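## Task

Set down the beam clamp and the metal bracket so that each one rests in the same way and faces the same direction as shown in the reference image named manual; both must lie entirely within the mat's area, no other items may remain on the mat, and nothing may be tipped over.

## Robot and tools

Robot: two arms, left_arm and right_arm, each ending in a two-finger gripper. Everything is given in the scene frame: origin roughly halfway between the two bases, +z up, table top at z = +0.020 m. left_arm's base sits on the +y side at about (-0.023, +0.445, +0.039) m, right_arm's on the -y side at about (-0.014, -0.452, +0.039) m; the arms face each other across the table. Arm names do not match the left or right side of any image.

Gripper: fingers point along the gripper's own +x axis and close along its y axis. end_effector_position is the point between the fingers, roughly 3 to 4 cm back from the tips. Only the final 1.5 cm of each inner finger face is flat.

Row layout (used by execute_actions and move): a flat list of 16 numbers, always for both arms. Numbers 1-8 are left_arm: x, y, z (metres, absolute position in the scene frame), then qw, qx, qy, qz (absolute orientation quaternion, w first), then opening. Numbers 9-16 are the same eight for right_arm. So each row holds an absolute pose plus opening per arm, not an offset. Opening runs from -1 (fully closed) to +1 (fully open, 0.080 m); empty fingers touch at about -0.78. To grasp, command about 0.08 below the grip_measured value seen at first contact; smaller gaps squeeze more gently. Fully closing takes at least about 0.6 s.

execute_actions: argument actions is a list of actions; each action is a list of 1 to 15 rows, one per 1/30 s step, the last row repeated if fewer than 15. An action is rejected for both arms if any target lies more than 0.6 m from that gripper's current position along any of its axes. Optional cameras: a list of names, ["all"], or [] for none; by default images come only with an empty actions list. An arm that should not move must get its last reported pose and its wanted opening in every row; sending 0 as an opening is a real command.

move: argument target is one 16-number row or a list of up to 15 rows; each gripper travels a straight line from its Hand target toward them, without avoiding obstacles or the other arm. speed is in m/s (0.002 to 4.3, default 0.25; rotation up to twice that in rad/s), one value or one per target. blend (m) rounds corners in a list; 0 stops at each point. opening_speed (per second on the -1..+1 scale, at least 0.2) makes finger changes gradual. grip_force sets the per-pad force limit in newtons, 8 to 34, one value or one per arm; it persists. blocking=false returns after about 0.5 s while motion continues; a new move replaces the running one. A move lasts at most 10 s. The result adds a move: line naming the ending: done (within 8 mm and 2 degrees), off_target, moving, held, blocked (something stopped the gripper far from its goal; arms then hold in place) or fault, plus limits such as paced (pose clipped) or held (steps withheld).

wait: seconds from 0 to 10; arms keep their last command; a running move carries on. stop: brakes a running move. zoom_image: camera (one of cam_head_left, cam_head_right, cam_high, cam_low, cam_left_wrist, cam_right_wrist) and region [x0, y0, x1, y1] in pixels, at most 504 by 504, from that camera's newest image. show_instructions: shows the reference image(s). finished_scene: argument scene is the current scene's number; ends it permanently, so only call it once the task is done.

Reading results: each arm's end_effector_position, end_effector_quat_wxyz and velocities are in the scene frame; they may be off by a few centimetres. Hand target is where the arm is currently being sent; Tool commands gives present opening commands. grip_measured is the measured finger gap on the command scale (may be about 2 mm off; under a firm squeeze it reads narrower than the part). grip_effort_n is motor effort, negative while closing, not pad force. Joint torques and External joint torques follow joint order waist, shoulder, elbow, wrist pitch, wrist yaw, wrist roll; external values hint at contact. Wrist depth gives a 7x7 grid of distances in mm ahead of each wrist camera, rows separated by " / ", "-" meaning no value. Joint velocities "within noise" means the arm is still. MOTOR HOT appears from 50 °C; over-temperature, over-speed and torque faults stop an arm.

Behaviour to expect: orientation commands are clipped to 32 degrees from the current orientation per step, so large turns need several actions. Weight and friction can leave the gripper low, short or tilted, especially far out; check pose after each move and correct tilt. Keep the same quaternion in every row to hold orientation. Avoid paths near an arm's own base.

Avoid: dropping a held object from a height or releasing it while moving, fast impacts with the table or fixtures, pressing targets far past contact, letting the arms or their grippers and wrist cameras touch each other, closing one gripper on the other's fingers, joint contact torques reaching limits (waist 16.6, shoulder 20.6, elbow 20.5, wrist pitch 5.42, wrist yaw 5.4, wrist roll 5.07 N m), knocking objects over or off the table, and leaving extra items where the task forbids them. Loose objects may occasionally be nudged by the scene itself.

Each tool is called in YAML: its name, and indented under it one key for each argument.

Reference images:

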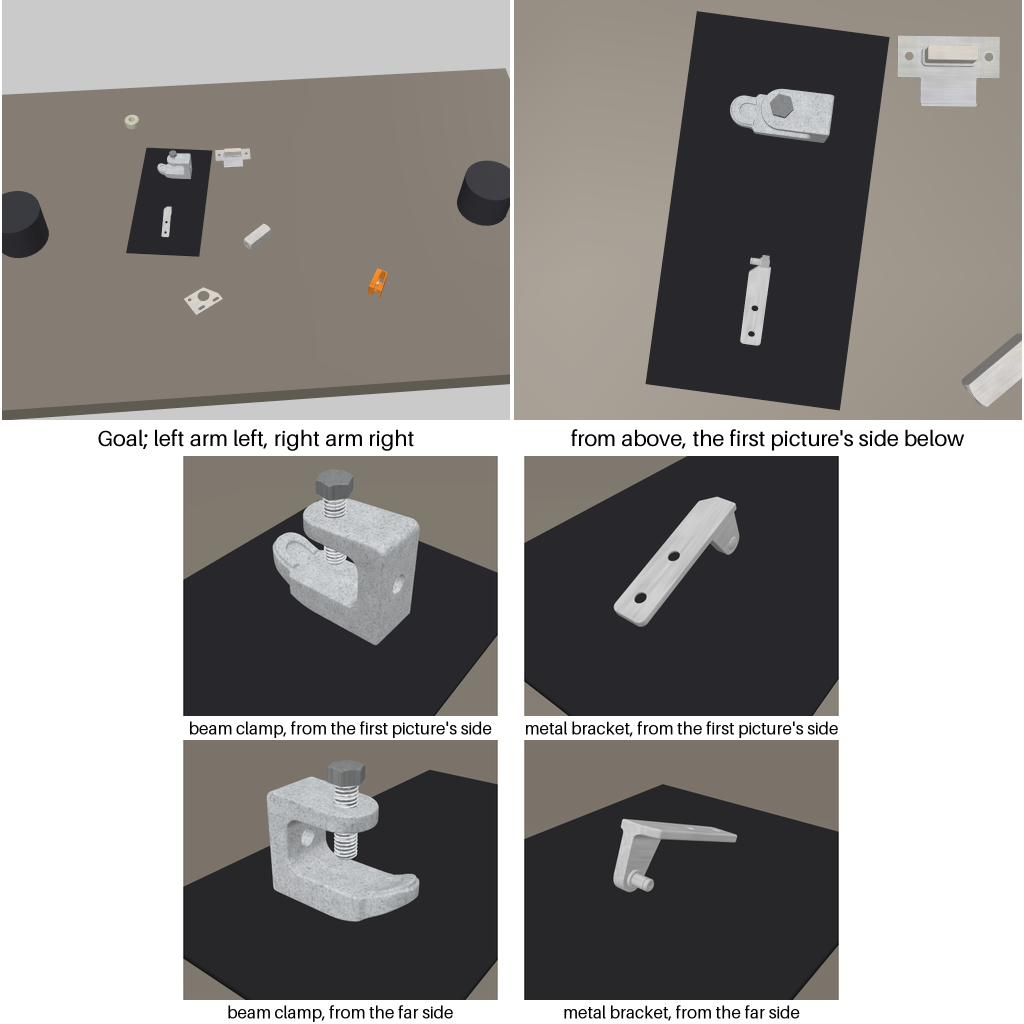

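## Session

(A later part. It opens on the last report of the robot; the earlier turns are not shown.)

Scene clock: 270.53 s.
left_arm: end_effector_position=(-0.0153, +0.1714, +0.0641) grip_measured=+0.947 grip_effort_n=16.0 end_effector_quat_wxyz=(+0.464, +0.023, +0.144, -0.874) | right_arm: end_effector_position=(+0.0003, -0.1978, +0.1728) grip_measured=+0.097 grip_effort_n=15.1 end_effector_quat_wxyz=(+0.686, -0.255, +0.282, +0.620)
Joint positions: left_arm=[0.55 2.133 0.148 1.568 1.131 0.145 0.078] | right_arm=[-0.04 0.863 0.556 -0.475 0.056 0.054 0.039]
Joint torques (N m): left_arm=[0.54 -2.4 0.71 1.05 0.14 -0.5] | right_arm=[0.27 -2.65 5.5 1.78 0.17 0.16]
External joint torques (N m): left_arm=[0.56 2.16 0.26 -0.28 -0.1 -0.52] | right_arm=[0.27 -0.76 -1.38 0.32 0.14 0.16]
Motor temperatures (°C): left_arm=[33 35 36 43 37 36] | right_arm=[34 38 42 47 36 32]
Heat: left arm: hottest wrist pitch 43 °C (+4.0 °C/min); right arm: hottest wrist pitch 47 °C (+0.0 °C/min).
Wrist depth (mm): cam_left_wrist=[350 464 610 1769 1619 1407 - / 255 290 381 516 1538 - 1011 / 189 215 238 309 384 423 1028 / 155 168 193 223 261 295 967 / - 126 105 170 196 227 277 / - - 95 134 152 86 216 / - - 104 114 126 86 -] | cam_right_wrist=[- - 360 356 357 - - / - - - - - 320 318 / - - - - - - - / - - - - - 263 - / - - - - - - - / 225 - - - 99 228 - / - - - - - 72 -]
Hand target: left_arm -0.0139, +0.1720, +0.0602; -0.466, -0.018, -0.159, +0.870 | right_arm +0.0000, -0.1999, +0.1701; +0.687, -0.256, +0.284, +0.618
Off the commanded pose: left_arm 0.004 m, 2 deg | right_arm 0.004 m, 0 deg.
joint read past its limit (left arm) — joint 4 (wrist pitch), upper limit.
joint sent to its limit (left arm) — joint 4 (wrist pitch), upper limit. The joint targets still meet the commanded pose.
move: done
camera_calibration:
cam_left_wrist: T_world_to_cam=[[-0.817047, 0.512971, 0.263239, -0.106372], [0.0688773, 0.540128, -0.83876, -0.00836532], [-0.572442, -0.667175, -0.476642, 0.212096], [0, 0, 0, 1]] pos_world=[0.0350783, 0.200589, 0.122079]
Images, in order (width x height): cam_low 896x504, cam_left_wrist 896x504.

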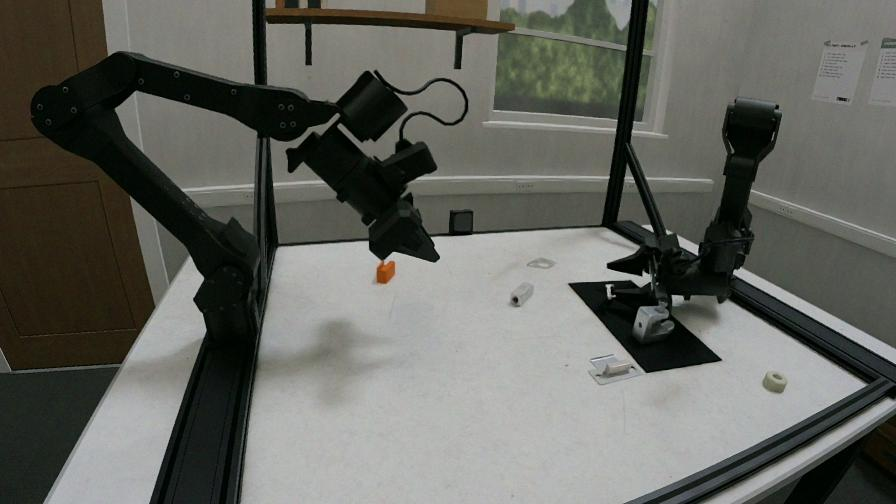

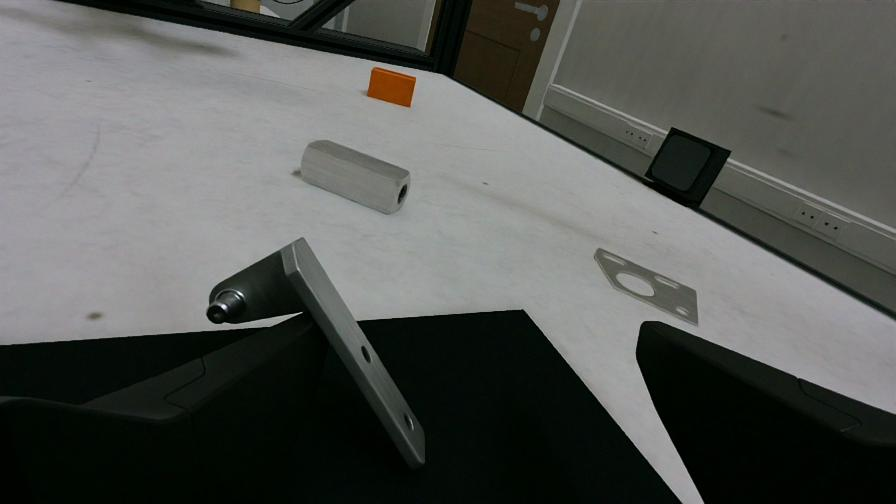

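move:
  target:
    - [-0.012,0.195,0.066,0.4689,0.0127,0.1557,-0.8694,0.95,0.0,-0.2,0.17,0.6866,-0.2561,0.2844,0.6182,0.1]
  speed: 0.08
  cameras: ["cam_left_wrist","cam_low"]

zoom_image:
  camera: "cam_low"
  region: [590, 240, 690, 340]

Scene clock: 272.80 s.
left_arm: end_effector_position=(-0.0113, +0.1929, +0.0662) grip_measured=+0.947 grip_effort_n=15.6 end_effector_quat_wxyz=(+0.469, +0.014, +0.151, -0.870) | right_arm: end_effector_position=(+0.0003, -0.1978, +0.1728) grip_measured=+0.097 grip_effort_n=14.7 end_effector_quat_wxyz=(+0.686, -0.255, +0.282, +0.620)
Joint positions: left_arm=[0.637 2.115 0.083 1.555 1.2 0.193 0.078] | right_arm=[-0.04 0.863 0.556 -0.475 0.056 0.054 0.039]
Joint torques (N m): left_arm=[0.38 -4.25 -0.66 0.73 0.35 0.01] | right_arm=[0.27 -2.64 5.52 1.78 0.17 0.16]
External joint torques (N m): left_arm=[0.41 -0.1 -0.81 -0.55 0.07 -0.01] | right_arm=[0.26 -0.81 -1.25 0.34 0.14 0.16]
Heat: left arm: hottest wrist pitch 43 °C (+4.0 °C/min); right arm: hottest wrist pitch 48 °C (+1.0 °C/min).
Wrist depth (mm): cam_left_wrist=[356 459 627 1950 1891 - - / 255 297 393 542 1732 1519 - / 191 225 254 319 440 1086 - / 156 167 197 225 262 332 956 / 129 129 104 172 200 239 285 / - - 105 141 157 86 228 / - - 108 120 130 86 -] | cam_right_wrist=[- 349 357 359 350 - - / - - - - - 319 - / - - - - - - - / - - - - - 270 - / - - - - 246 - - / - - - - 100 84 - / - - - - - 72 -]
Hand target: left_arm -0.0120, +0.1949, +0.0660; -0.469, -0.013, -0.156, +0.869 | right_arm +0.0000, -0.1999, +0.1701; +0.687, -0.256, +0.284, +0.618
Off the commanded pose: left_arm 0.002 m, 1 deg | right_arm 0.004 m, 0 deg.
move: done
camera_calibration:
cam_left_wrist: T_world_to_cam=[[-0.819789, 0.497974, 0.282787, -0.113144], [0.0433606, 0.546365, -0.836424, -0.0201582], [-0.571022, -0.673429, -0.469497, 0.230532], [0, 0, 0, 1]] pos_world=[0.039759, 0.222603, 0.123369]
Images, in order (width x height): cam_low 896x504, cam_left_wrist 896x504.

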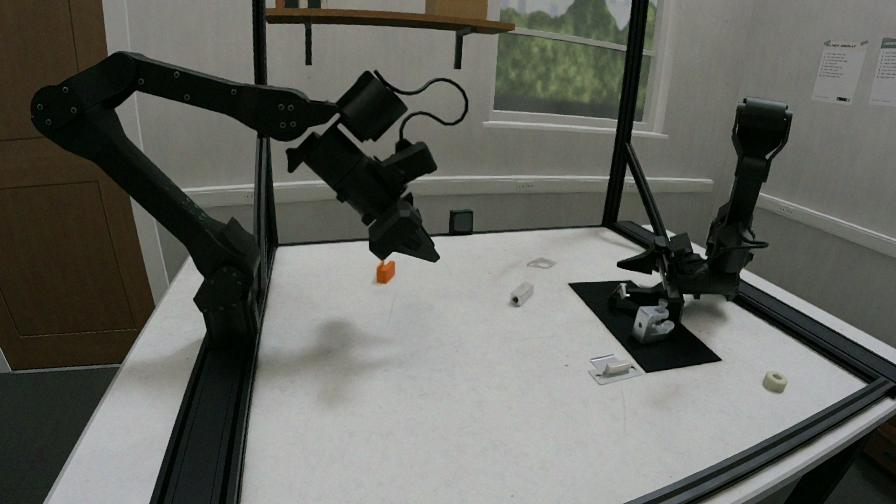

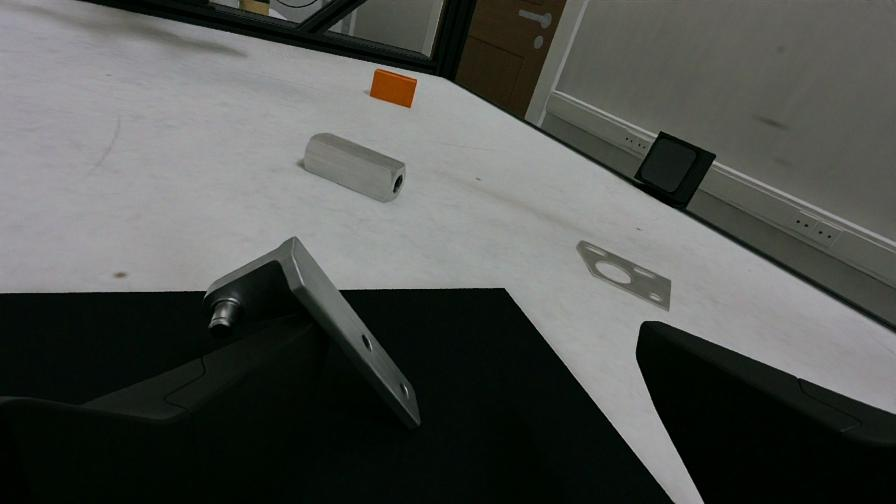

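Scaled by 5.040 from the camera's 896x504 image, which has a finer 1280x720 frame.

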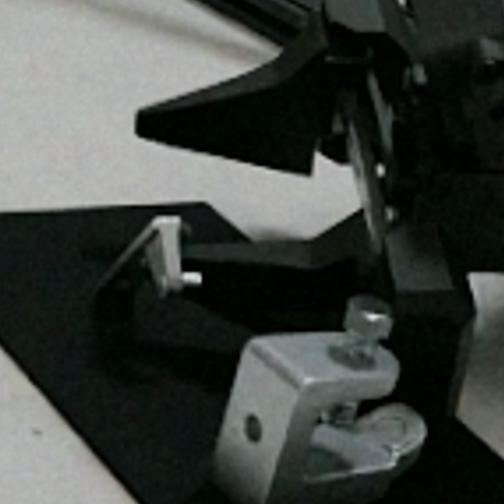

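move:
  target:
    - [-0.012,0.197,0.066,0.4139,0.2387,0.2673,-0.8367,0.95,0.0,-0.2,0.17,0.6866,-0.2561,0.2844,0.6182,0.1]
  speed: 0.15
  cameras: ["cam_left_wrist","cam_low","cam_head_left"]

zoom_image:
  camera: "cam_low"
  region: [590, 240, 690, 340]

zoom_image:
  camera: "cam_head_left"
  region: [130, 110, 310, 290]

Scene clock: 276.93 s.
left_arm: end_effector_position=(-0.0134, +0.2002, +0.0628) grip_measured=+0.947 grip_effort_n=15.1 end_effector_quat_wxyz=(+0.413, +0.235, +0.277, -0.835) | right_arm: end_effector_position=(+0.0003, -0.1978, +0.1728) grip_measured=+0.097 grip_effort_n=14.7 end_effector_quat_wxyz=(+0.686, -0.255, +0.282, +0.620)
Joint positions: left_arm=[0.522 1.463 0.402 -0.181 0.855 0.795 0.078] | right_arm=[-0.04 0.863 0.556 -0.475 0.056 0.054 0.039]
Joint torques (N m): left_arm=[-0.31 -4.3 5.88 0.61 0.3 0.23] | right_arm=[0.25 -2.62 5.53 1.78 0.18 0.17]
External joint torques (N m): left_arm=[-0.28 -0.6 1.37 -0.17 -0.18 0.21] | right_arm=[0.23 -0.75 -1.29 0.33 0.15 0.17]
Heat: left arm: hottest wrist pitch 42 °C (+4.0 °C/min); right arm: hottest wrist pitch 48 °C (+1.0 °C/min).
Wrist depth (mm): cam_left_wrist=[144 156 175 199 232 282 924 / 132 142 157 174 202 228 288 / - 127 140 156 179 205 234 / 108 115 124 139 157 182 208 / 103 107 117 129 141 162 183 / - - 108 118 129 86 169 / - - 100 109 120 86 -] | cam_right_wrist=[- - 355 357 363 - - / - - - - 325 311 - / - - - 289 - 291 - / - - - - 272 274 - / - - - - - - - / - - - 224 99 - - / - - - 215 210 72 -]
Hand target: left_arm -0.0120, +0.1970, +0.0660; -0.414, -0.239, -0.267, +0.837 | right_arm +0.0000, -0.1999, +0.1701; +0.687, -0.256, +0.284, +0.618
Off the commanded pose: left_arm 0.005 m, 1 deg | right_arm 0.004 m, 0 deg.
move: done
camera_calibration:
cam_left_wrist: T_world_to_cam=[[-0.828795, 0.477537, 0.291646, -0.114118], [0.305, 0.822519, -0.480039, -0.101025], [-0.469121, -0.308902, -0.827348, 0.183404], [0, 0, 0, 1]] pos_world=[0.0222709, 0.194245, 0.136525]
Images, in order (width x height): cam_head_left 896x504, cam_low 896x504, cam_left_wrist 896x504.

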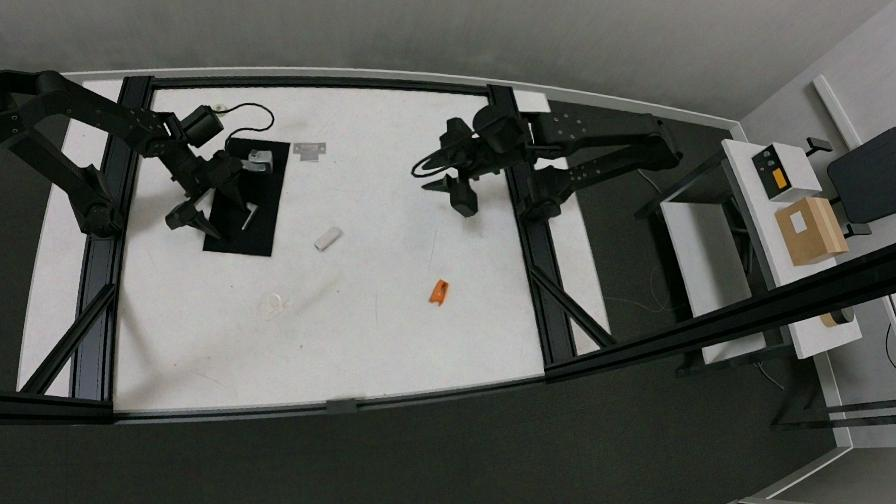

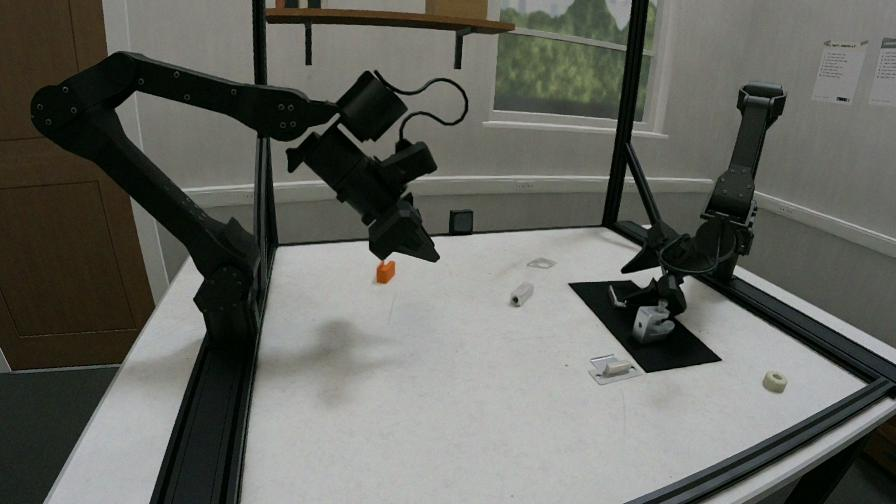

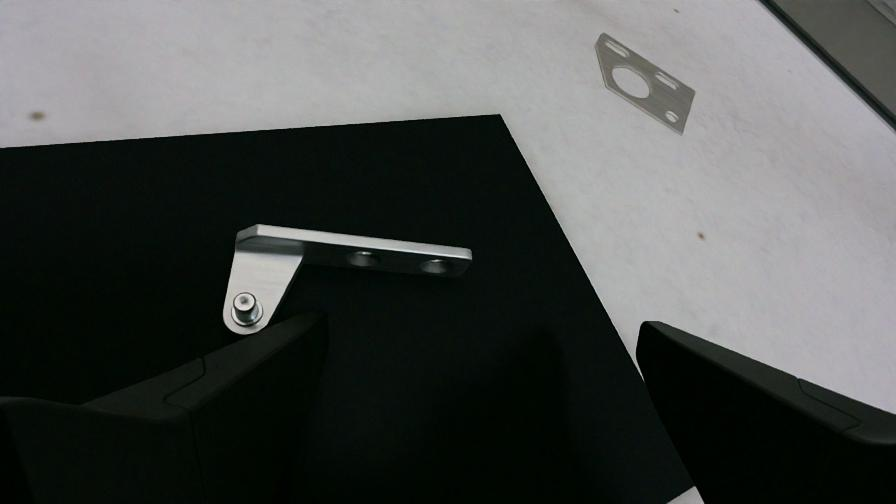

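Scaled by 5.040 from the camera's 896x504 image, which has a finer 1280x720 frame.

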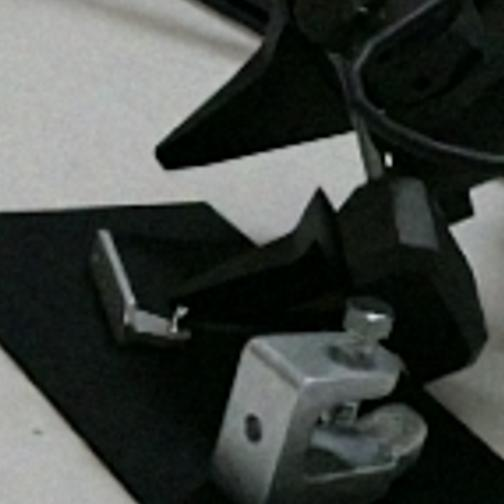

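Scaled by 2.800 from the camera's 896x504 image, which has a finer 1280x720 frame.

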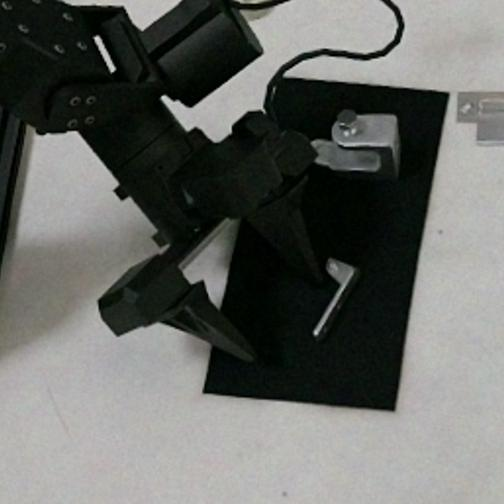

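move:
  target:
    - [-0.02,0.21,0.085,0.4139,0.2387,0.2673,-0.8367,0.95,0.0,-0.2,0.17,0.6866,-0.2561,0.2844,0.6182,0.1]
    - [-0.03,0.21,0.18,0.4139,0.2387,0.2673,-0.8367,0.3,0.0,-0.2,0.17,0.6866,-0.2561,0.2844,0.6182,0.1]
    - [-0.03,0.17,0.18,0.7061,0.037,0.7061,-0.037,0.0,0.0,-0.2,0.17,0.6866,-0.2561,0.2844,0.6182,0.1]
  speed: [0.1,0.3,0.5]
  cameras: ["cam_left_wrist"]

Scene clock: 287.83 s.
left_arm: end_effector_position=(-0.0302, +0.1725, +0.1797) grip_measured=+0.005 grip_effort_n=-17.9 end_effector_quat_wxyz=(+0.708, +0.040, +0.704, -0.041) | right_arm: end_effector_position=(+0.0003, -0.1978, +0.1728) grip_measured=+0.097 grip_effort_n=15.1 end_effector_quat_wxyz=(+0.686, -0.255, +0.282, +0.620)
Joint positions: left_arm=[-0.027 1.573 1.298 -1.296 -0.005 -1.485 0.035] | right_arm=[-0.04 0.863 0.556 -0.475 0.056 0.054 0.039]
Joint torques (N m): left_arm=[0.3 -4.33 7.3 0.12 0.07 -0.22] | right_arm=[0.27 -2.66 5.51 1.78 0.16 0.17]
External joint torques (N m): left_arm=[0.29 1.39 1.6 -0.17 0.14 -0.22] | right_arm=[0.26 -0.79 -1.3 0.33 0.13 0.17]
Heat: left arm: hottest wrist pitch 41 °C (+3.0 °C/min); right arm: hottest wrist pitch 48 °C (+1.0 °C/min).
Wrist depth (mm): cam_left_wrist=[205 204 202 201 200 202 201 / 216 215 214 209 208 211 210 / 227 225 223 220 220 222 221 / 238 238 236 232 231 233 220 / 252 250 247 243 241 247 244 / - 263 70 263 85 255 257 / - - - 279 - - -] | cam_right_wrist=[- - 356 355 354 - - / - - 316 - - 320 - / - - - - - - - / - - - - - - - / - - - - - 247 - / - - - - 99 84 - / - - - - - 72 -]
Hand target: left_arm -0.0300, +0.1700, +0.1800; +0.706, +0.037, +0.706, -0.037 | right_arm +0.0000, -0.1999, +0.1701; +0.687, -0.256, +0.284, +0.618
Off the commanded pose: left_arm 0.002 m, 1 deg | right_arm 0.004 m, 0 deg.
move: done
camera_calibration:
cam_left_wrist: T_world_to_cam=[[-0.0784193, -0.996901, -0.00622824, 0.181571], [-0.943095, 0.0721587, 0.3246, -0.0698482], [-0.323145, 0.0313288, -0.945831, 0.230729], [0, 0, 0, 1]] pos_world=[0.0229243, 0.17882, 0.242035]
Images, in order (width x height): cam_left_wrist 896x504.

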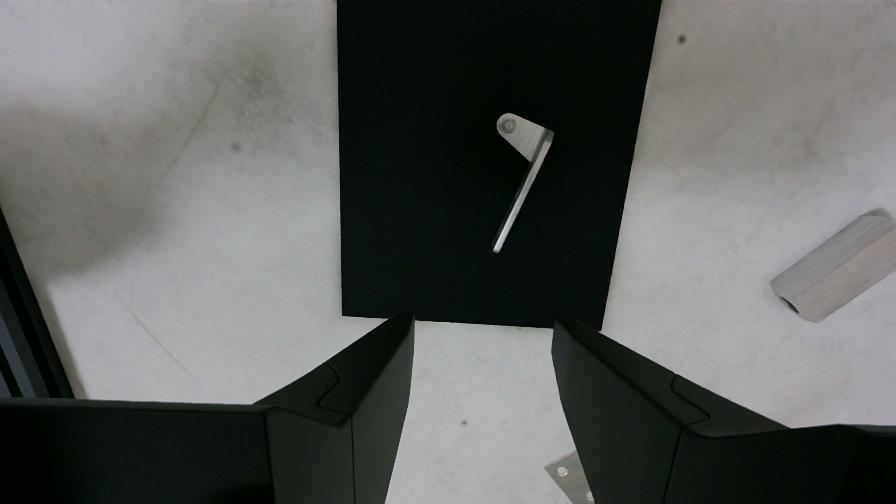

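move:
  target:
    - [-0.006,0.144,0.09,0.5575,0.1926,0.7962,-0.1349,-0.1,0.0,-0.2,0.17,0.6866,-0.2561,0.2844,0.6182,0.1]
    - [-0.006,0.144,0.054,0.5575,0.1926,0.7962,-0.1349,-0.1,0.0,-0.2,0.17,0.6866,-0.2561,0.2844,0.6182,0.1]
  speed: [0.2,0.05]
  cameras: ["cam_left_wrist"]

Scene clock: 293.70 s.
left_arm: end_effector_position=(-0.0054, +0.1402, +0.0601) grip_measured=-0.096 grip_effort_n=-18.8 end_effector_quat_wxyz=(+0.563, +0.187, +0.793, -0.141) | right_arm: end_effector_position=(+0.0003, -0.1978, +0.1728) grip_measured=+0.097 grip_effort_n=15.1 end_effector_quat_wxyz=(+0.686, -0.255, +0.282, +0.620)
Joint positions: left_arm=[0.19 1.967 1.242 -1.046 0.269 -0.879 0.031] | right_arm=[-0.04 0.863 0.556 -0.475 0.056 0.054 0.039]
Joint torques (N m): left_arm=[0.21 -5.6 3.59 0.19 0.21 0.15] | right_arm=[0.25 -2.63 5.53 1.77 0.18 0.16]
External joint torques (N m): left_arm=[0.22 2.19 -1.26 0.19 0.09 0.15] | right_arm=[0.25 -0.81 -1.22 0.34 0.15 0.16]
Heat: left arm: hottest wrist pitch 40 °C (+2.0 °C/min); right arm: hottest wrist pitch 48 °C (+1.0 °C/min).
Wrist depth (mm): cam_left_wrist=[- 71 - 71 70 - - / - 79 78 78 78 77 - / 88 88 87 86 86 87 88 / 102 101 98 93 97 97 97 / 114 112 112 98 107 109 113 / 133 127 65 124 88 123 130 / - - - 154 81 - -] | cam_right_wrist=[- 351 358 356 360 - - / - - 305 320 314 316 - / - - 285 - - 290 - / - - - - - - - / - - - - - 252 - / - - 81 230 99 - - / - - - 96 212 72 -]
Hand target: left_arm -0.0060, +0.1441, +0.0541; +0.558, +0.193, +0.796, -0.135 | right_arm +0.0000, -0.1999, +0.1701; +0.687, -0.256, +0.284, +0.618
Off the commanded pose: left_arm 0.007 m, 1 deg | right_arm 0.004 m, 0 deg.
move: done
camera_calibration:
cam_left_wrist: T_world_to_cam=[[-0.42718, -0.904151, -0.00525718, 0.135679], [-0.710881, 0.332262, 0.619879, -0.0583801], [-0.558718, 0.268537, -0.78468, 0.0824381], [0, 0, 0, 1]] pos_world=[0.0625176, 0.119934, 0.101589]
Images, in order (width x height): cam_left_wrist 896x504.

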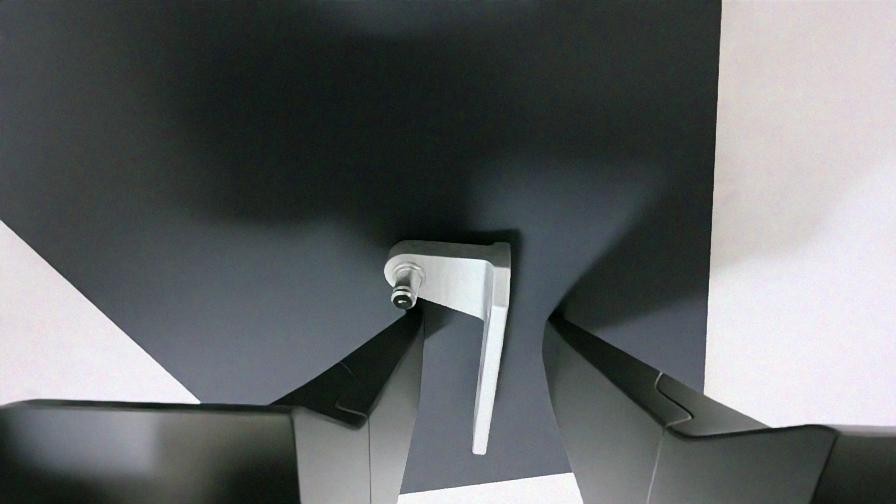

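move:
  target:
    - [-0.006,0.144,0.054,0.5575,0.1926,0.7962,-0.1349,-0.9,0.0,-0.2,0.17,0.6866,-0.2561,0.2844,0.6182,0.1]
    - [-0.006,0.144,0.15,0.5575,0.1926,0.7962,-0.1349,-0.9,0.0,-0.2,0.17,0.6866,-0.2561,0.2844,0.6182,0.1]
    - [-0.03,0.155,0.17,0.4332,0.045,0.2686,-0.8592,-0.9,0.0,-0.2,0.17,0.6866,-0.2561,0.2844,0.6182,0.1]
    - [-0.036,0.17,0.085,0.4332,0.045,0.2686,-0.8592,-0.9,0.0,-0.2,0.17,0.6866,-0.2561,0.2844,0.6182,0.1]
  speed: [0.1,0.2,0.5,0.12]
  cameras: ["cam_left_wrist","cam_low"]

zoom_image:
  camera: "cam_low"
  region: [590, 240, 690, 340]

Scene clock: 300.43 s.
left_arm: end_effector_position=(-0.0351, +0.1676, +0.0871) grip_measured=-0.722 grip_effort_n=-83.5 end_effector_quat_wxyz=(+0.435, +0.048, +0.262, -0.860) | right_arm: end_effector_position=(+0.0003, -0.1978, +0.1728) grip_measured=+0.097 grip_effort_n=14.7 end_effector_quat_wxyz=(+0.686, -0.255, +0.282, +0.620)
Joint positions: left_arm=[0.448 1.613 0.222 0.714 1.052 0.164 0.002] | right_arm=[-0.04 0.863 0.556 -0.475 0.056 0.054 0.039]
Joint torques (N m): left_arm=[0.27 -2.96 2.83 1.25 0.53 -0.14] | right_arm=[0.27 -2.63 5.53 1.76 0.18 0.16]
External joint torques (N m): left_arm=[0.25 0.93 -0.72 -0.02 0.18 -0.17] | right_arm=[0.24 -0.76 -1.28 0.32 0.16 0.16]
Heat: left arm: hottest wrist pitch 40 °C (+2.0 °C/min); right arm: hottest wrist pitch 48 °C (+1.0 °C/min).
Wrist depth (mm): cam_left_wrist=[215 263 344 512 1448 - 1028 / 182 214 273 364 1346 1353 1121 / 157 181 216 282 375 1111 - / 140 156 186 93 288 375 991 / - 136 156 95 234 289 953 / - 123 138 - 79 244 303 / - - - - - - -] | cam_right_wrist=[- - 367 355 355 - - / - - 289 321 - 310 - / - - - - - 296 - / - 269 - 269 - - - / - - - 248 - - - / - - - - 98 - - / - - - - - 72 -]
Hand target: left_arm -0.0360, +0.1700, +0.0851; -0.433, -0.045, -0.268, +0.859 | right_arm +0.0000, -0.1999, +0.1701; +0.687, -0.256, +0.284, +0.618
Off the commanded pose: left_arm 0.003 m, 1 deg | right_arm 0.004 m, 0 deg.
move: done
camera_calibration:
cam_left_wrist: T_world_to_cam=[[-0.772278, 0.461181, 0.436919, -0.13157], [0.0374279, 0.719589, -0.693391, -0.0295783], [-0.634181, -0.519138, -0.572984, 0.190513], [0, 0, 0, 1]] pos_world=[0.0203179, 0.180864, 0.146137]
Images, in order (width x height): cam_low 896x504, cam_left_wrist 896x504.

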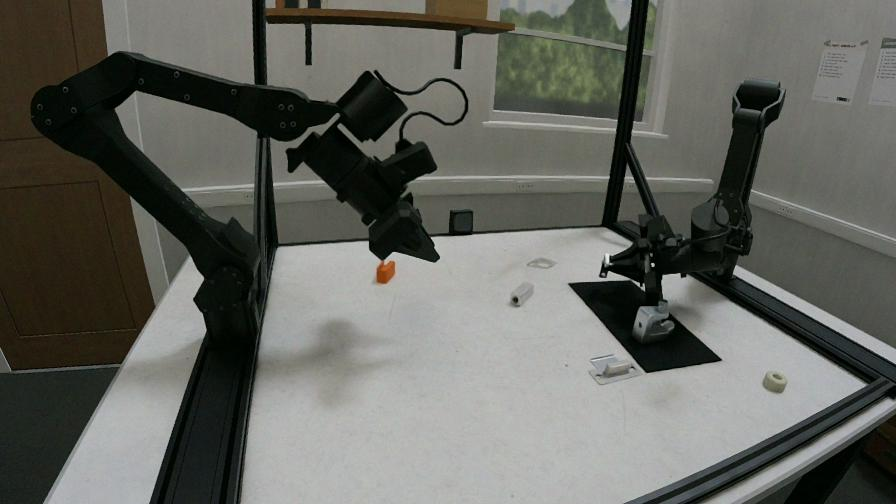

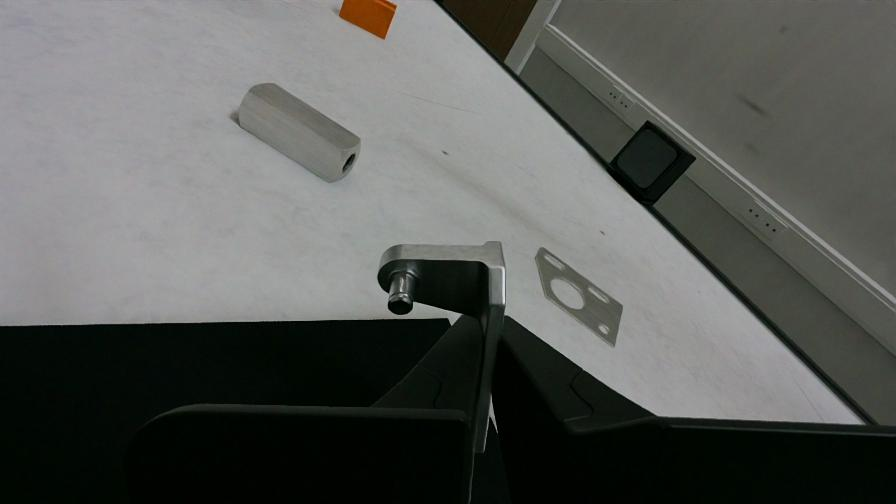

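Scaled by 5.040 from the camera's 896x504 image, which has a finer 1280x720 frame.

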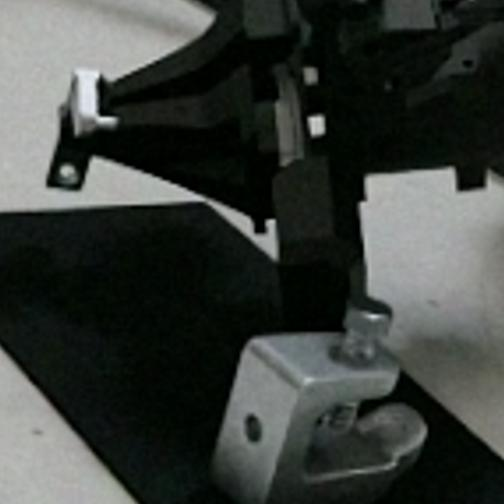

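move:
  target:
    - [-0.036,0.182,0.083,0.4332,0.045,0.2686,-0.8592,-0.9,0.0,-0.2,0.17,0.6866,-0.2561,0.2844,0.6182,0.1]
    - [-0.036,0.182,0.060,0.4332,0.045,0.2686,-0.8592,-0.9,0.0,-0.2,0.17,0.6866,-0.2561,0.2844,0.6182,0.1]
  speed: [0.08,0.03]
  cameras: ["cam_left_wrist","cam_low"]

zoom_image:
  camera: "cam_low"
  region: [590, 240, 690, 340]

Scene clock: 303.33 s.
left_arm: end_effector_position=(-0.0344, +0.1766, +0.0690) grip_measured=-0.722 grip_effort_n=-83.5 end_effector_quat_wxyz=(+0.433, +0.047, +0.241, -0.867) | right_arm: end_effector_position=(+0.0003, -0.1978, +0.1728) grip_measured=+0.097 grip_effort_n=14.7 end_effector_quat_wxyz=(+0.686, -0.255, +0.282, +0.620)
Joint positions: left_arm=[0.478 1.77 0.173 0.923 1.087 0.209 0.002] | right_arm=[-0.04 0.863 0.556 -0.475 0.056 0.054 0.039]
Joint torques (N m): left_arm=[0.27 -1.19 1.23 0.25 0.15 -0.31] | right_arm=[0.24 -2.63 5.5 1.77 0.17 0.17]
External joint torques (N m): left_arm=[0.26 2.82 -1.25 -1.01 -0.21 -0.33] | right_arm=[0.25 -0.69 -1.41 0.29 0.14 0.16]
Heat: left arm: hottest wrist pitch 40 °C (+1.0 °C/min); right arm: hottest wrist pitch 48 °C (+1.0 °C/min).
Wrist depth (mm): cam_left_wrist=[212 253 336 531 1510 - 1041 / 174 203 216 344 476 1096 1091 / 151 168 200 255 344 1131 - / 127 141 166 92 252 327 971 / 111 121 137 95 200 254 310 / - 108 120 - 79 206 255 / - - - - - - -] | cam_right_wrist=[- - 357 365 353 - - / - - - - - 315 - / - - - - - - - / - - - - - - - / - - - - - 243 - / - - - - 100 83 - / - - - - - 72 -]
Hand target: left_arm -0.0361, +0.1822, +0.0604; -0.433, -0.045, -0.269, +0.859 | right_arm +0.0000, -0.1999, +0.1701; +0.687, -0.256, +0.284, +0.618
Off the commanded pose: left_arm 0.011 m, 3 deg | right_arm 0.004 m, 0 deg.
move: off_target (left_arm)
camera_calibration:
cam_left_wrist: T_world_to_cam=[[-0.773136, 0.486222, 0.407245, -0.129614], [0.055022, 0.691097, -0.720665, -0.0410857], [-0.631849, -0.534765, -0.561065, 0.187383], [0, 0, 0, 1]] pos_world=[0.0204493, 0.191621, 0.128309]
Images, in order (width x height): cam_low 896x504, cam_left_wrist 896x504.

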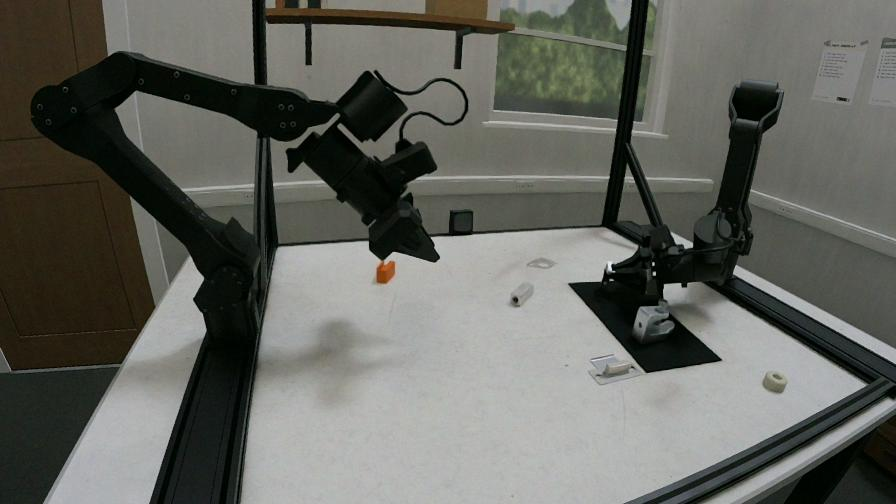

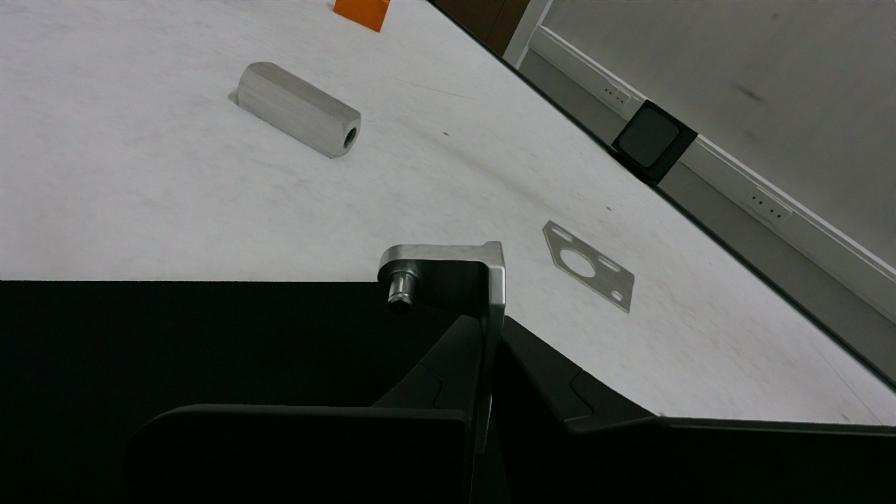

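Scaled by 5.040 from the camera's 896x504 image, which has a finer 1280x720 frame.

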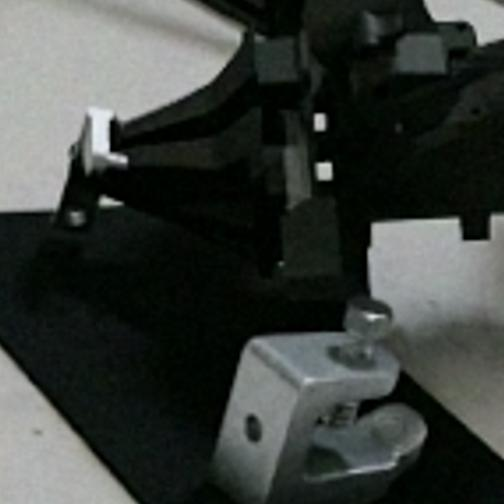

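move:
  target:
    - [-0.035,0.18,0.066,0.4332,0.045,0.2686,-0.8592,0.9,0.0,-0.2,0.17,0.6866,-0.2561,0.2844,0.6182,0.1]
  speed: 0.03
  opening_speed: 0.35
  cameras: ["cam_left_wrist","cam_low"]

zoom_image:
  camera: "cam_low"
  region: [590, 240, 690, 340]

Scene clock: 309.33 s.
left_arm: end_effector_position=(-0.0344, +0.1767, +0.0702) grip_measured=+0.896 grip_effort_n=15.6 end_effector_quat_wxyz=(+0.432, +0.047, +0.251, -0.865) | right_arm: end_effector_position=(+0.0003, -0.1978, +0.1728) grip_measured=+0.097 grip_effort_n=14.7 end_effector_quat_wxyz=(+0.686, -0.255, +0.282, +0.620)
Joint positions: left_arm=[0.478 1.742 0.182 0.866 1.087 0.209 0.075] | right_arm=[-0.04 0.863 0.556 -0.475 0.056 0.054 0.039]
Joint torques (N m): left_arm=[0.23 -3.26 1.76 0.25 0.15 -0.35] | right_arm=[0.23 -2.69 5.49 1.78 0.18 0.17]
External joint torques (N m): left_arm=[0.23 0.75 -0.91 -1.01 -0.22 -0.37] | right_arm=[0.22 -0.77 -1.41 0.31 0.15 0.17]
Heat: left arm: hottest wrist pitch 40 °C (-1.0 °C/min); right arm: hottest wrist pitch 48 °C (+1.0 °C/min).
Wrist depth (mm): cam_left_wrist=[202 242 326 538 1492 1251 987 / 171 199 216 344 467 1147 991 / 148 172 196 255 340 1131 - / 124 139 164 198 249 320 956 / 112 120 133 160 206 262 917 / - - 101 132 165 82 280 / - 68 108 122 145 85 -] | cam_right_wrist=[- 347 338 362 358 - - / - 337 - - - 308 - / - - - - - - - / - - - - - - - / - - - - - - - / - - - - 99 - - / - - - - - 72 -]
Hand target: left_arm -0.0351, +0.1801, +0.0660; -0.433, -0.045, -0.269, +0.859 | right_arm +0.0000, -0.1999, +0.1701; +0.687, -0.256, +0.284, +0.618
Off the commanded pose: left_arm 0.005 m, 2 deg | right_arm 0.004 m, 0 deg.
move: done
camera_calibration:
cam_left_wrist: T_world_to_cam=[[-0.769381, 0.478239, 0.423485, -0.129727], [0.0481149, 0.704451, -0.708119, -0.0437306], [-0.636975, -0.524438, -0.565002, 0.186381], [0, 0, 0, 1]] pos_world=[0.0210142, 0.190592, 0.129276]
Images, in order (width x height): cam_low 896x504, cam_left_wrist 896x504.

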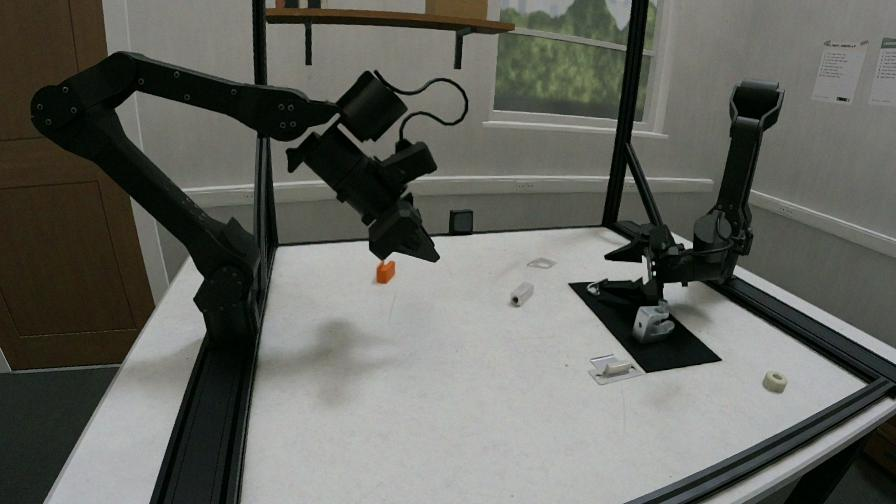

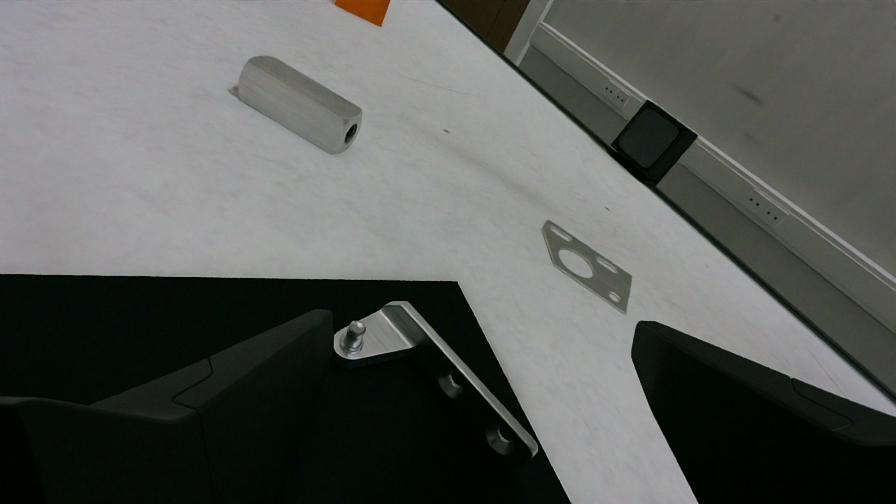

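Scaled by 5.040 from the camera's 896x504 image, which has a finer 1280x720 frame.

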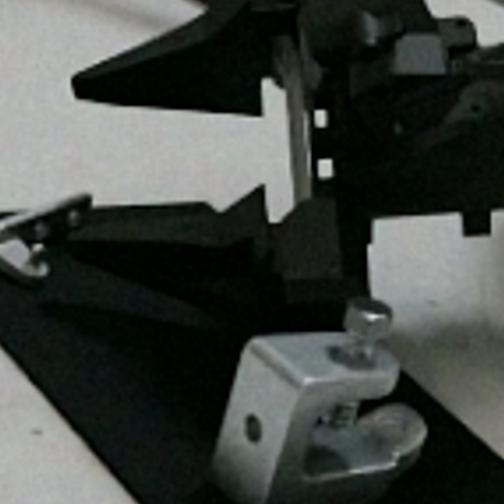

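move:
  target:
    - [-0.022,0.198,0.085,0.4332,0.045,0.2686,-0.8592,0.9,0.0,-0.2,0.17,0.6866,-0.2561,0.2844,0.6182,0.1]
    - [-0.03,0.20,0.18,0.4139,0.2387,0.2673,-0.8367,0.3,0.0,-0.2,0.17,0.6866,-0.2561,0.2844,0.6182,0.1]
    - [-0.06,0.17,0.18,0.7061,0.037,0.7061,-0.037,0.0,0.0,-0.2,0.17,0.6866,-0.2561,0.2844,0.6182,0.1]
  speed: [0.1,0.3,0.5]
  cameras: ["cam_left_wrist"]

Scene clock: 320.73 s.
left_arm: end_effector_position=(-0.0591, +0.1723, +0.1798) grip_measured=+0.005 grip_effort_n=-18.4 end_effector_quat_wxyz=(+0.708, +0.039, +0.704, -0.040) | right_arm: end_effector_position=(+0.0003, -0.1978, +0.1728) grip_measured=+0.097 grip_effort_n=15.1 end_effector_quat_wxyz=(+0.686, -0.255, +0.282, +0.620)
Joint positions: left_arm=[-0.132 1.581 1.307 -1.296 -0.005 -1.593 0.035] | right_arm=[-0.04 0.863 0.556 -0.475 0.056 0.054 0.039]
Joint torques (N m): left_arm=[0.04 -4.38 7.3 0.11 0.08 -0.23] | right_arm=[0.27 -2.66 5.54 1.78 0.17 0.17]
External joint torques (N m): left_arm=[0.1 1.4 1.61 -0.18 0.13 -0.23] | right_arm=[0.26 -0.78 -1.36 0.31 0.14 0.17]
Heat: left arm: hottest wrist pitch 39 °C (-3.0 °C/min); right arm: hottest wrist pitch 48 °C (+1.0 °C/min).
Wrist depth (mm): cam_left_wrist=[205 205 203 201 200 202 201 / 215 214 213 210 209 212 211 / 226 225 223 221 218 225 219 / 238 237 235 233 232 233 232 / 250 250 246 246 244 247 245 / 261 262 70 263 85 254 259 / - - - 278 86 - -] | cam_right_wrist=[- - 377 360 360 356 - / - - - - - 315 - / - - - - - 299 - / - - - - - - - / - - - - 247 - - / - - - - 99 - - / - - - - - 72 -]
Hand target: left_arm -0.0600, +0.1700, +0.1800; +0.706, +0.037, +0.706, -0.037 | right_arm +0.0000, -0.1999, +0.1701; +0.687, -0.256, +0.284, +0.618
Off the commanded pose: left_arm 0.003 m, 0 deg | right_arm 0.004 m, 0 deg.
move: done
camera_calibration:
cam_left_wrist: T_world_to_cam=[[-0.0753808, -0.997141, -0.00534378, 0.179234], [-0.943262, 0.0695678, 0.32468, -0.0967998], [-0.323379, 0.0295152, -0.945809, 0.221764], [0, 0, 0, 1]] pos_world=[-0.00608288, 0.178911, 0.242133]
Images, in order (width x height): cam_left_wrist 896x504.

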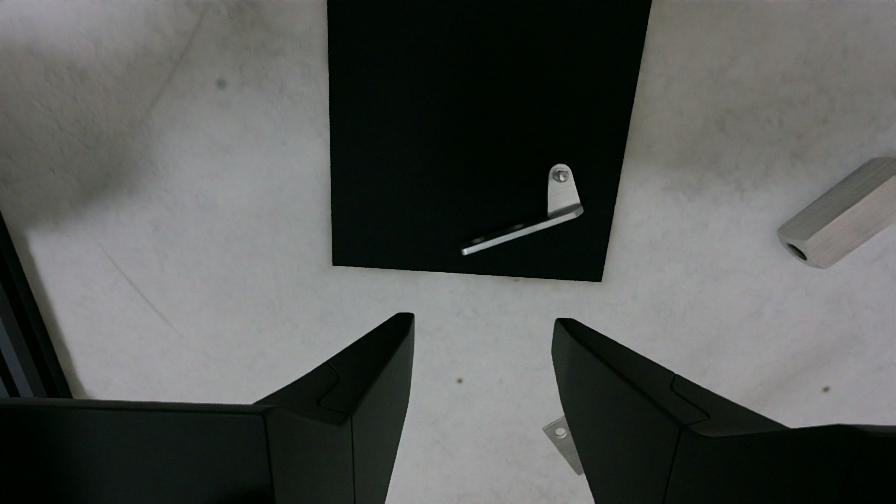

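move:
  target:
    - [-0.068,0.148,0.10,0.5647,0.4255,0.5647,-0.4255,0.0,0.0,-0.2,0.17,0.6866,-0.2561,0.2844,0.6182,0.1]
    - [-0.068,0.148,0.056,0.5647,0.4255,0.5647,-0.4255,0.0,0.0,-0.2,0.17,0.6866,-0.2561,0.2844,0.6182,0.1]
  speed: [0.25,0.06]
  cameras: ["cam_left_wrist"]

Scene clock: 326.67 s.
left_arm: end_effector_position=(-0.0669, +0.1446, +0.0613) grip_measured=+0.003 grip_effort_n=-18.4 end_effector_quat_wxyz=(+0.571, +0.419, +0.562, -0.428) | right_arm: end_effector_position=(+0.0003, -0.1978, +0.1728) grip_measured=+0.097 grip_effort_n=15.1 end_effector_quat_wxyz=(+0.686, -0.255, +0.282, +0.620)
Joint positions: left_arm=[-0.145 1.794 1.056 -0.816 -0.004 -0.434 0.035] | right_arm=[-0.04 0.863 0.556 -0.475 0.056 0.054 0.039]
Joint torques (N m): left_arm=[-0.3 -5.17 4.19 0.53 0.09 0.15] | right_arm=[0.24 -2.67 5.54 1.78 0.17 0.17]
External joint torques (N m): left_arm=[-0.29 1.67 -1 0.15 0.12 0.15] | right_arm=[0.2 -0.82 -1.27 0.34 0.15 0.17]
Heat: left arm: hottest wrist pitch 39 °C (-3.0 °C/min); right arm: hottest wrist pitch 48 °C (+1.0 °C/min).
Wrist depth (mm): cam_left_wrist=[- 92 93 94 94 92 93 / 97 96 - 98 98 98 97 / 101 102 102 100 101 103 102 / 108 107 106 99 105 109 108 / 113 113 111 109 110 114 114 / - 118 70 117 115 118 120 / - - - 126 128 - -] | cam_right_wrist=[- 352 348 355 354 362 - / 319 - 318 320 316 320 - / - - - - - - - / - - 265 263 270 - - / - - - - 250 - - / - - - - 99 - 235 / - - - - - 72 -]
Hand target: left_arm -0.0680, +0.1480, +0.0561; +0.565, +0.425, +0.565, -0.426 | right_arm +0.0000, -0.1999, +0.1701; +0.687, -0.256, +0.284, +0.618
Off the commanded pose: left_arm 0.006 m, 1 deg | right_arm 0.004 m, 0 deg.
move: done
camera_calibration:
cam_left_wrist: T_world_to_cam=[[-0.947978, -0.318321, -0.00298947, -0.00621972], [-0.303178, 0.899938, 0.31336, -0.140264], [-0.0970587, 0.297964, -0.94963, 0.0846289], [0, 0, 0, 1]] pos_world=[-0.040207, 0.0990323, 0.1243]
Images, in order (width x height): cam_left_wrist 896x504.

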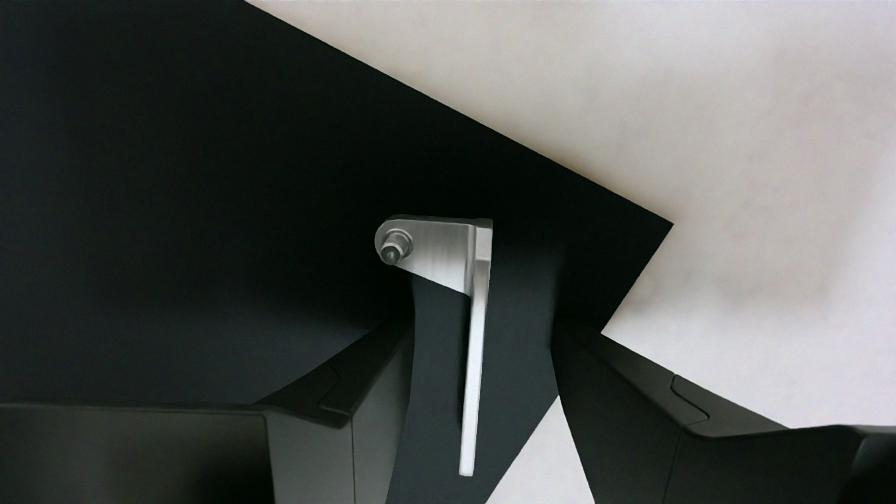

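move:
  target:
    - [-0.068,0.148,0.056,0.5647,0.4255,0.5647,-0.4255,-0.9,0.0,-0.2,0.17,0.6866,-0.2561,0.2844,0.6182,0.1]
    - [-0.068,0.15,0.10,0.5647,0.4255,0.5647,-0.4255,-0.9,0.0,-0.2,0.17,0.6866,-0.2561,0.2844,0.6182,0.1]
    - [-0.046,0.166,0.10,0.0923,0.701,0.0923,-0.701,-0.9,0.0,-0.2,0.17,0.6866,-0.2561,0.2844,0.6182,0.1]
    - [-0.046,0.166,0.056,0.0923,0.701,0.0923,-0.701,-0.4,0.0,-0.2,0.17,0.6866,-0.2561,0.2844,0.6182,0.1]
    - [-0.046,0.166,0.18,0.0923,0.701,0.0923,-0.701,0.2,0.0,-0.2,0.17,0.6866,-0.2561,0.2844,0.6182,0.1]
  speed: [0.1,0.2,0.5,0.07,0.25]
  cameras: ["cam_left_wrist"]

Scene clock: 334.67 s.
left_arm: end_effector_position=(-0.0464, +0.1682, +0.1772) grip_measured=+0.195 grip_effort_n=16.0 end_effector_quat_wxyz=(+0.090, +0.702, +0.096, -0.700) | right_arm: end_effector_position=(+0.0003, -0.1978, +0.1728) grip_measured=+0.097 grip_effort_n=14.7 end_effector_quat_wxyz=(+0.686, -0.255, +0.282, +0.620)
Joint positions: left_arm=[-0.084 1.601 1.317 -1.296 -0.002 1.221 0.044] | right_arm=[-0.04 0.863 0.556 -0.475 0.056 0.054 0.039]
Joint torques (N m): left_arm=[0.26 -5.58 7.34 0.14 0.09 0.18] | right_arm=[0.24 -2.63 5.53 1.77 0.18 0.17]
External joint torques (N m): left_arm=[0.27 0.31 1.66 -0.15 0.04 0.18] | right_arm=[0.24 -0.72 -1.31 0.32 0.15 0.17]
Motor temperatures (°C): left_arm=[32 37 37 38 37 36] | right_arm=[34 37 42 48 36 32]
Heat: left arm: hottest wrist pitch 38 °C (-4.0 °C/min); right arm: hottest wrist pitch 48 °C (+0.0 °C/min).
Wrist depth (mm): cam_left_wrist=[179 198 198 200 199 200 199 / 207 208 208 207 208 211 210 / 218 217 217 215 220 221 222 / 231 231 229 229 231 234 236 / 245 245 240 244 243 249 248 / 258 255 76 261 95 259 258 / - - - 277 282 - -] | cam_right_wrist=[- - 357 357 359 - - / - 323 - - - 323 - / - - - - - - - / - - - - 259 - - / - - - 245 - - - / - - - 93 99 - 231 / - - - - - 72 -]
Hand target: left_arm -0.0460, +0.1660, +0.1800; +0.092, +0.701, +0.092, -0.701 | right_arm +0.0000, -0.1999, +0.1701; +0.687, -0.256, +0.284, +0.618
Off the commanded pose: left_arm 0.004 m, 1 deg | right_arm 0.004 m, 0 deg.
move: done
camera_calibration:
cam_left_wrist: T_world_to_cam=[[-0.296243, 0.955111, 0.00148348, -0.163725], [0.900408, 0.278757, 0.334006, -0.034986], [0.318599, 0.100283, -0.94257, 0.240846], [0, 0, 0, 1]] pos_world=[-0.0937341, 0.141976, 0.238942]
Images, in order (width x height): cam_left_wrist 896x504.

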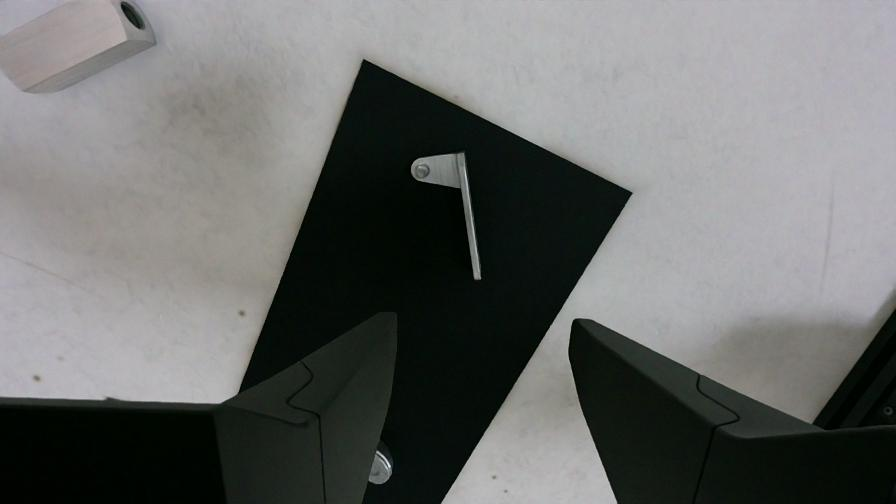

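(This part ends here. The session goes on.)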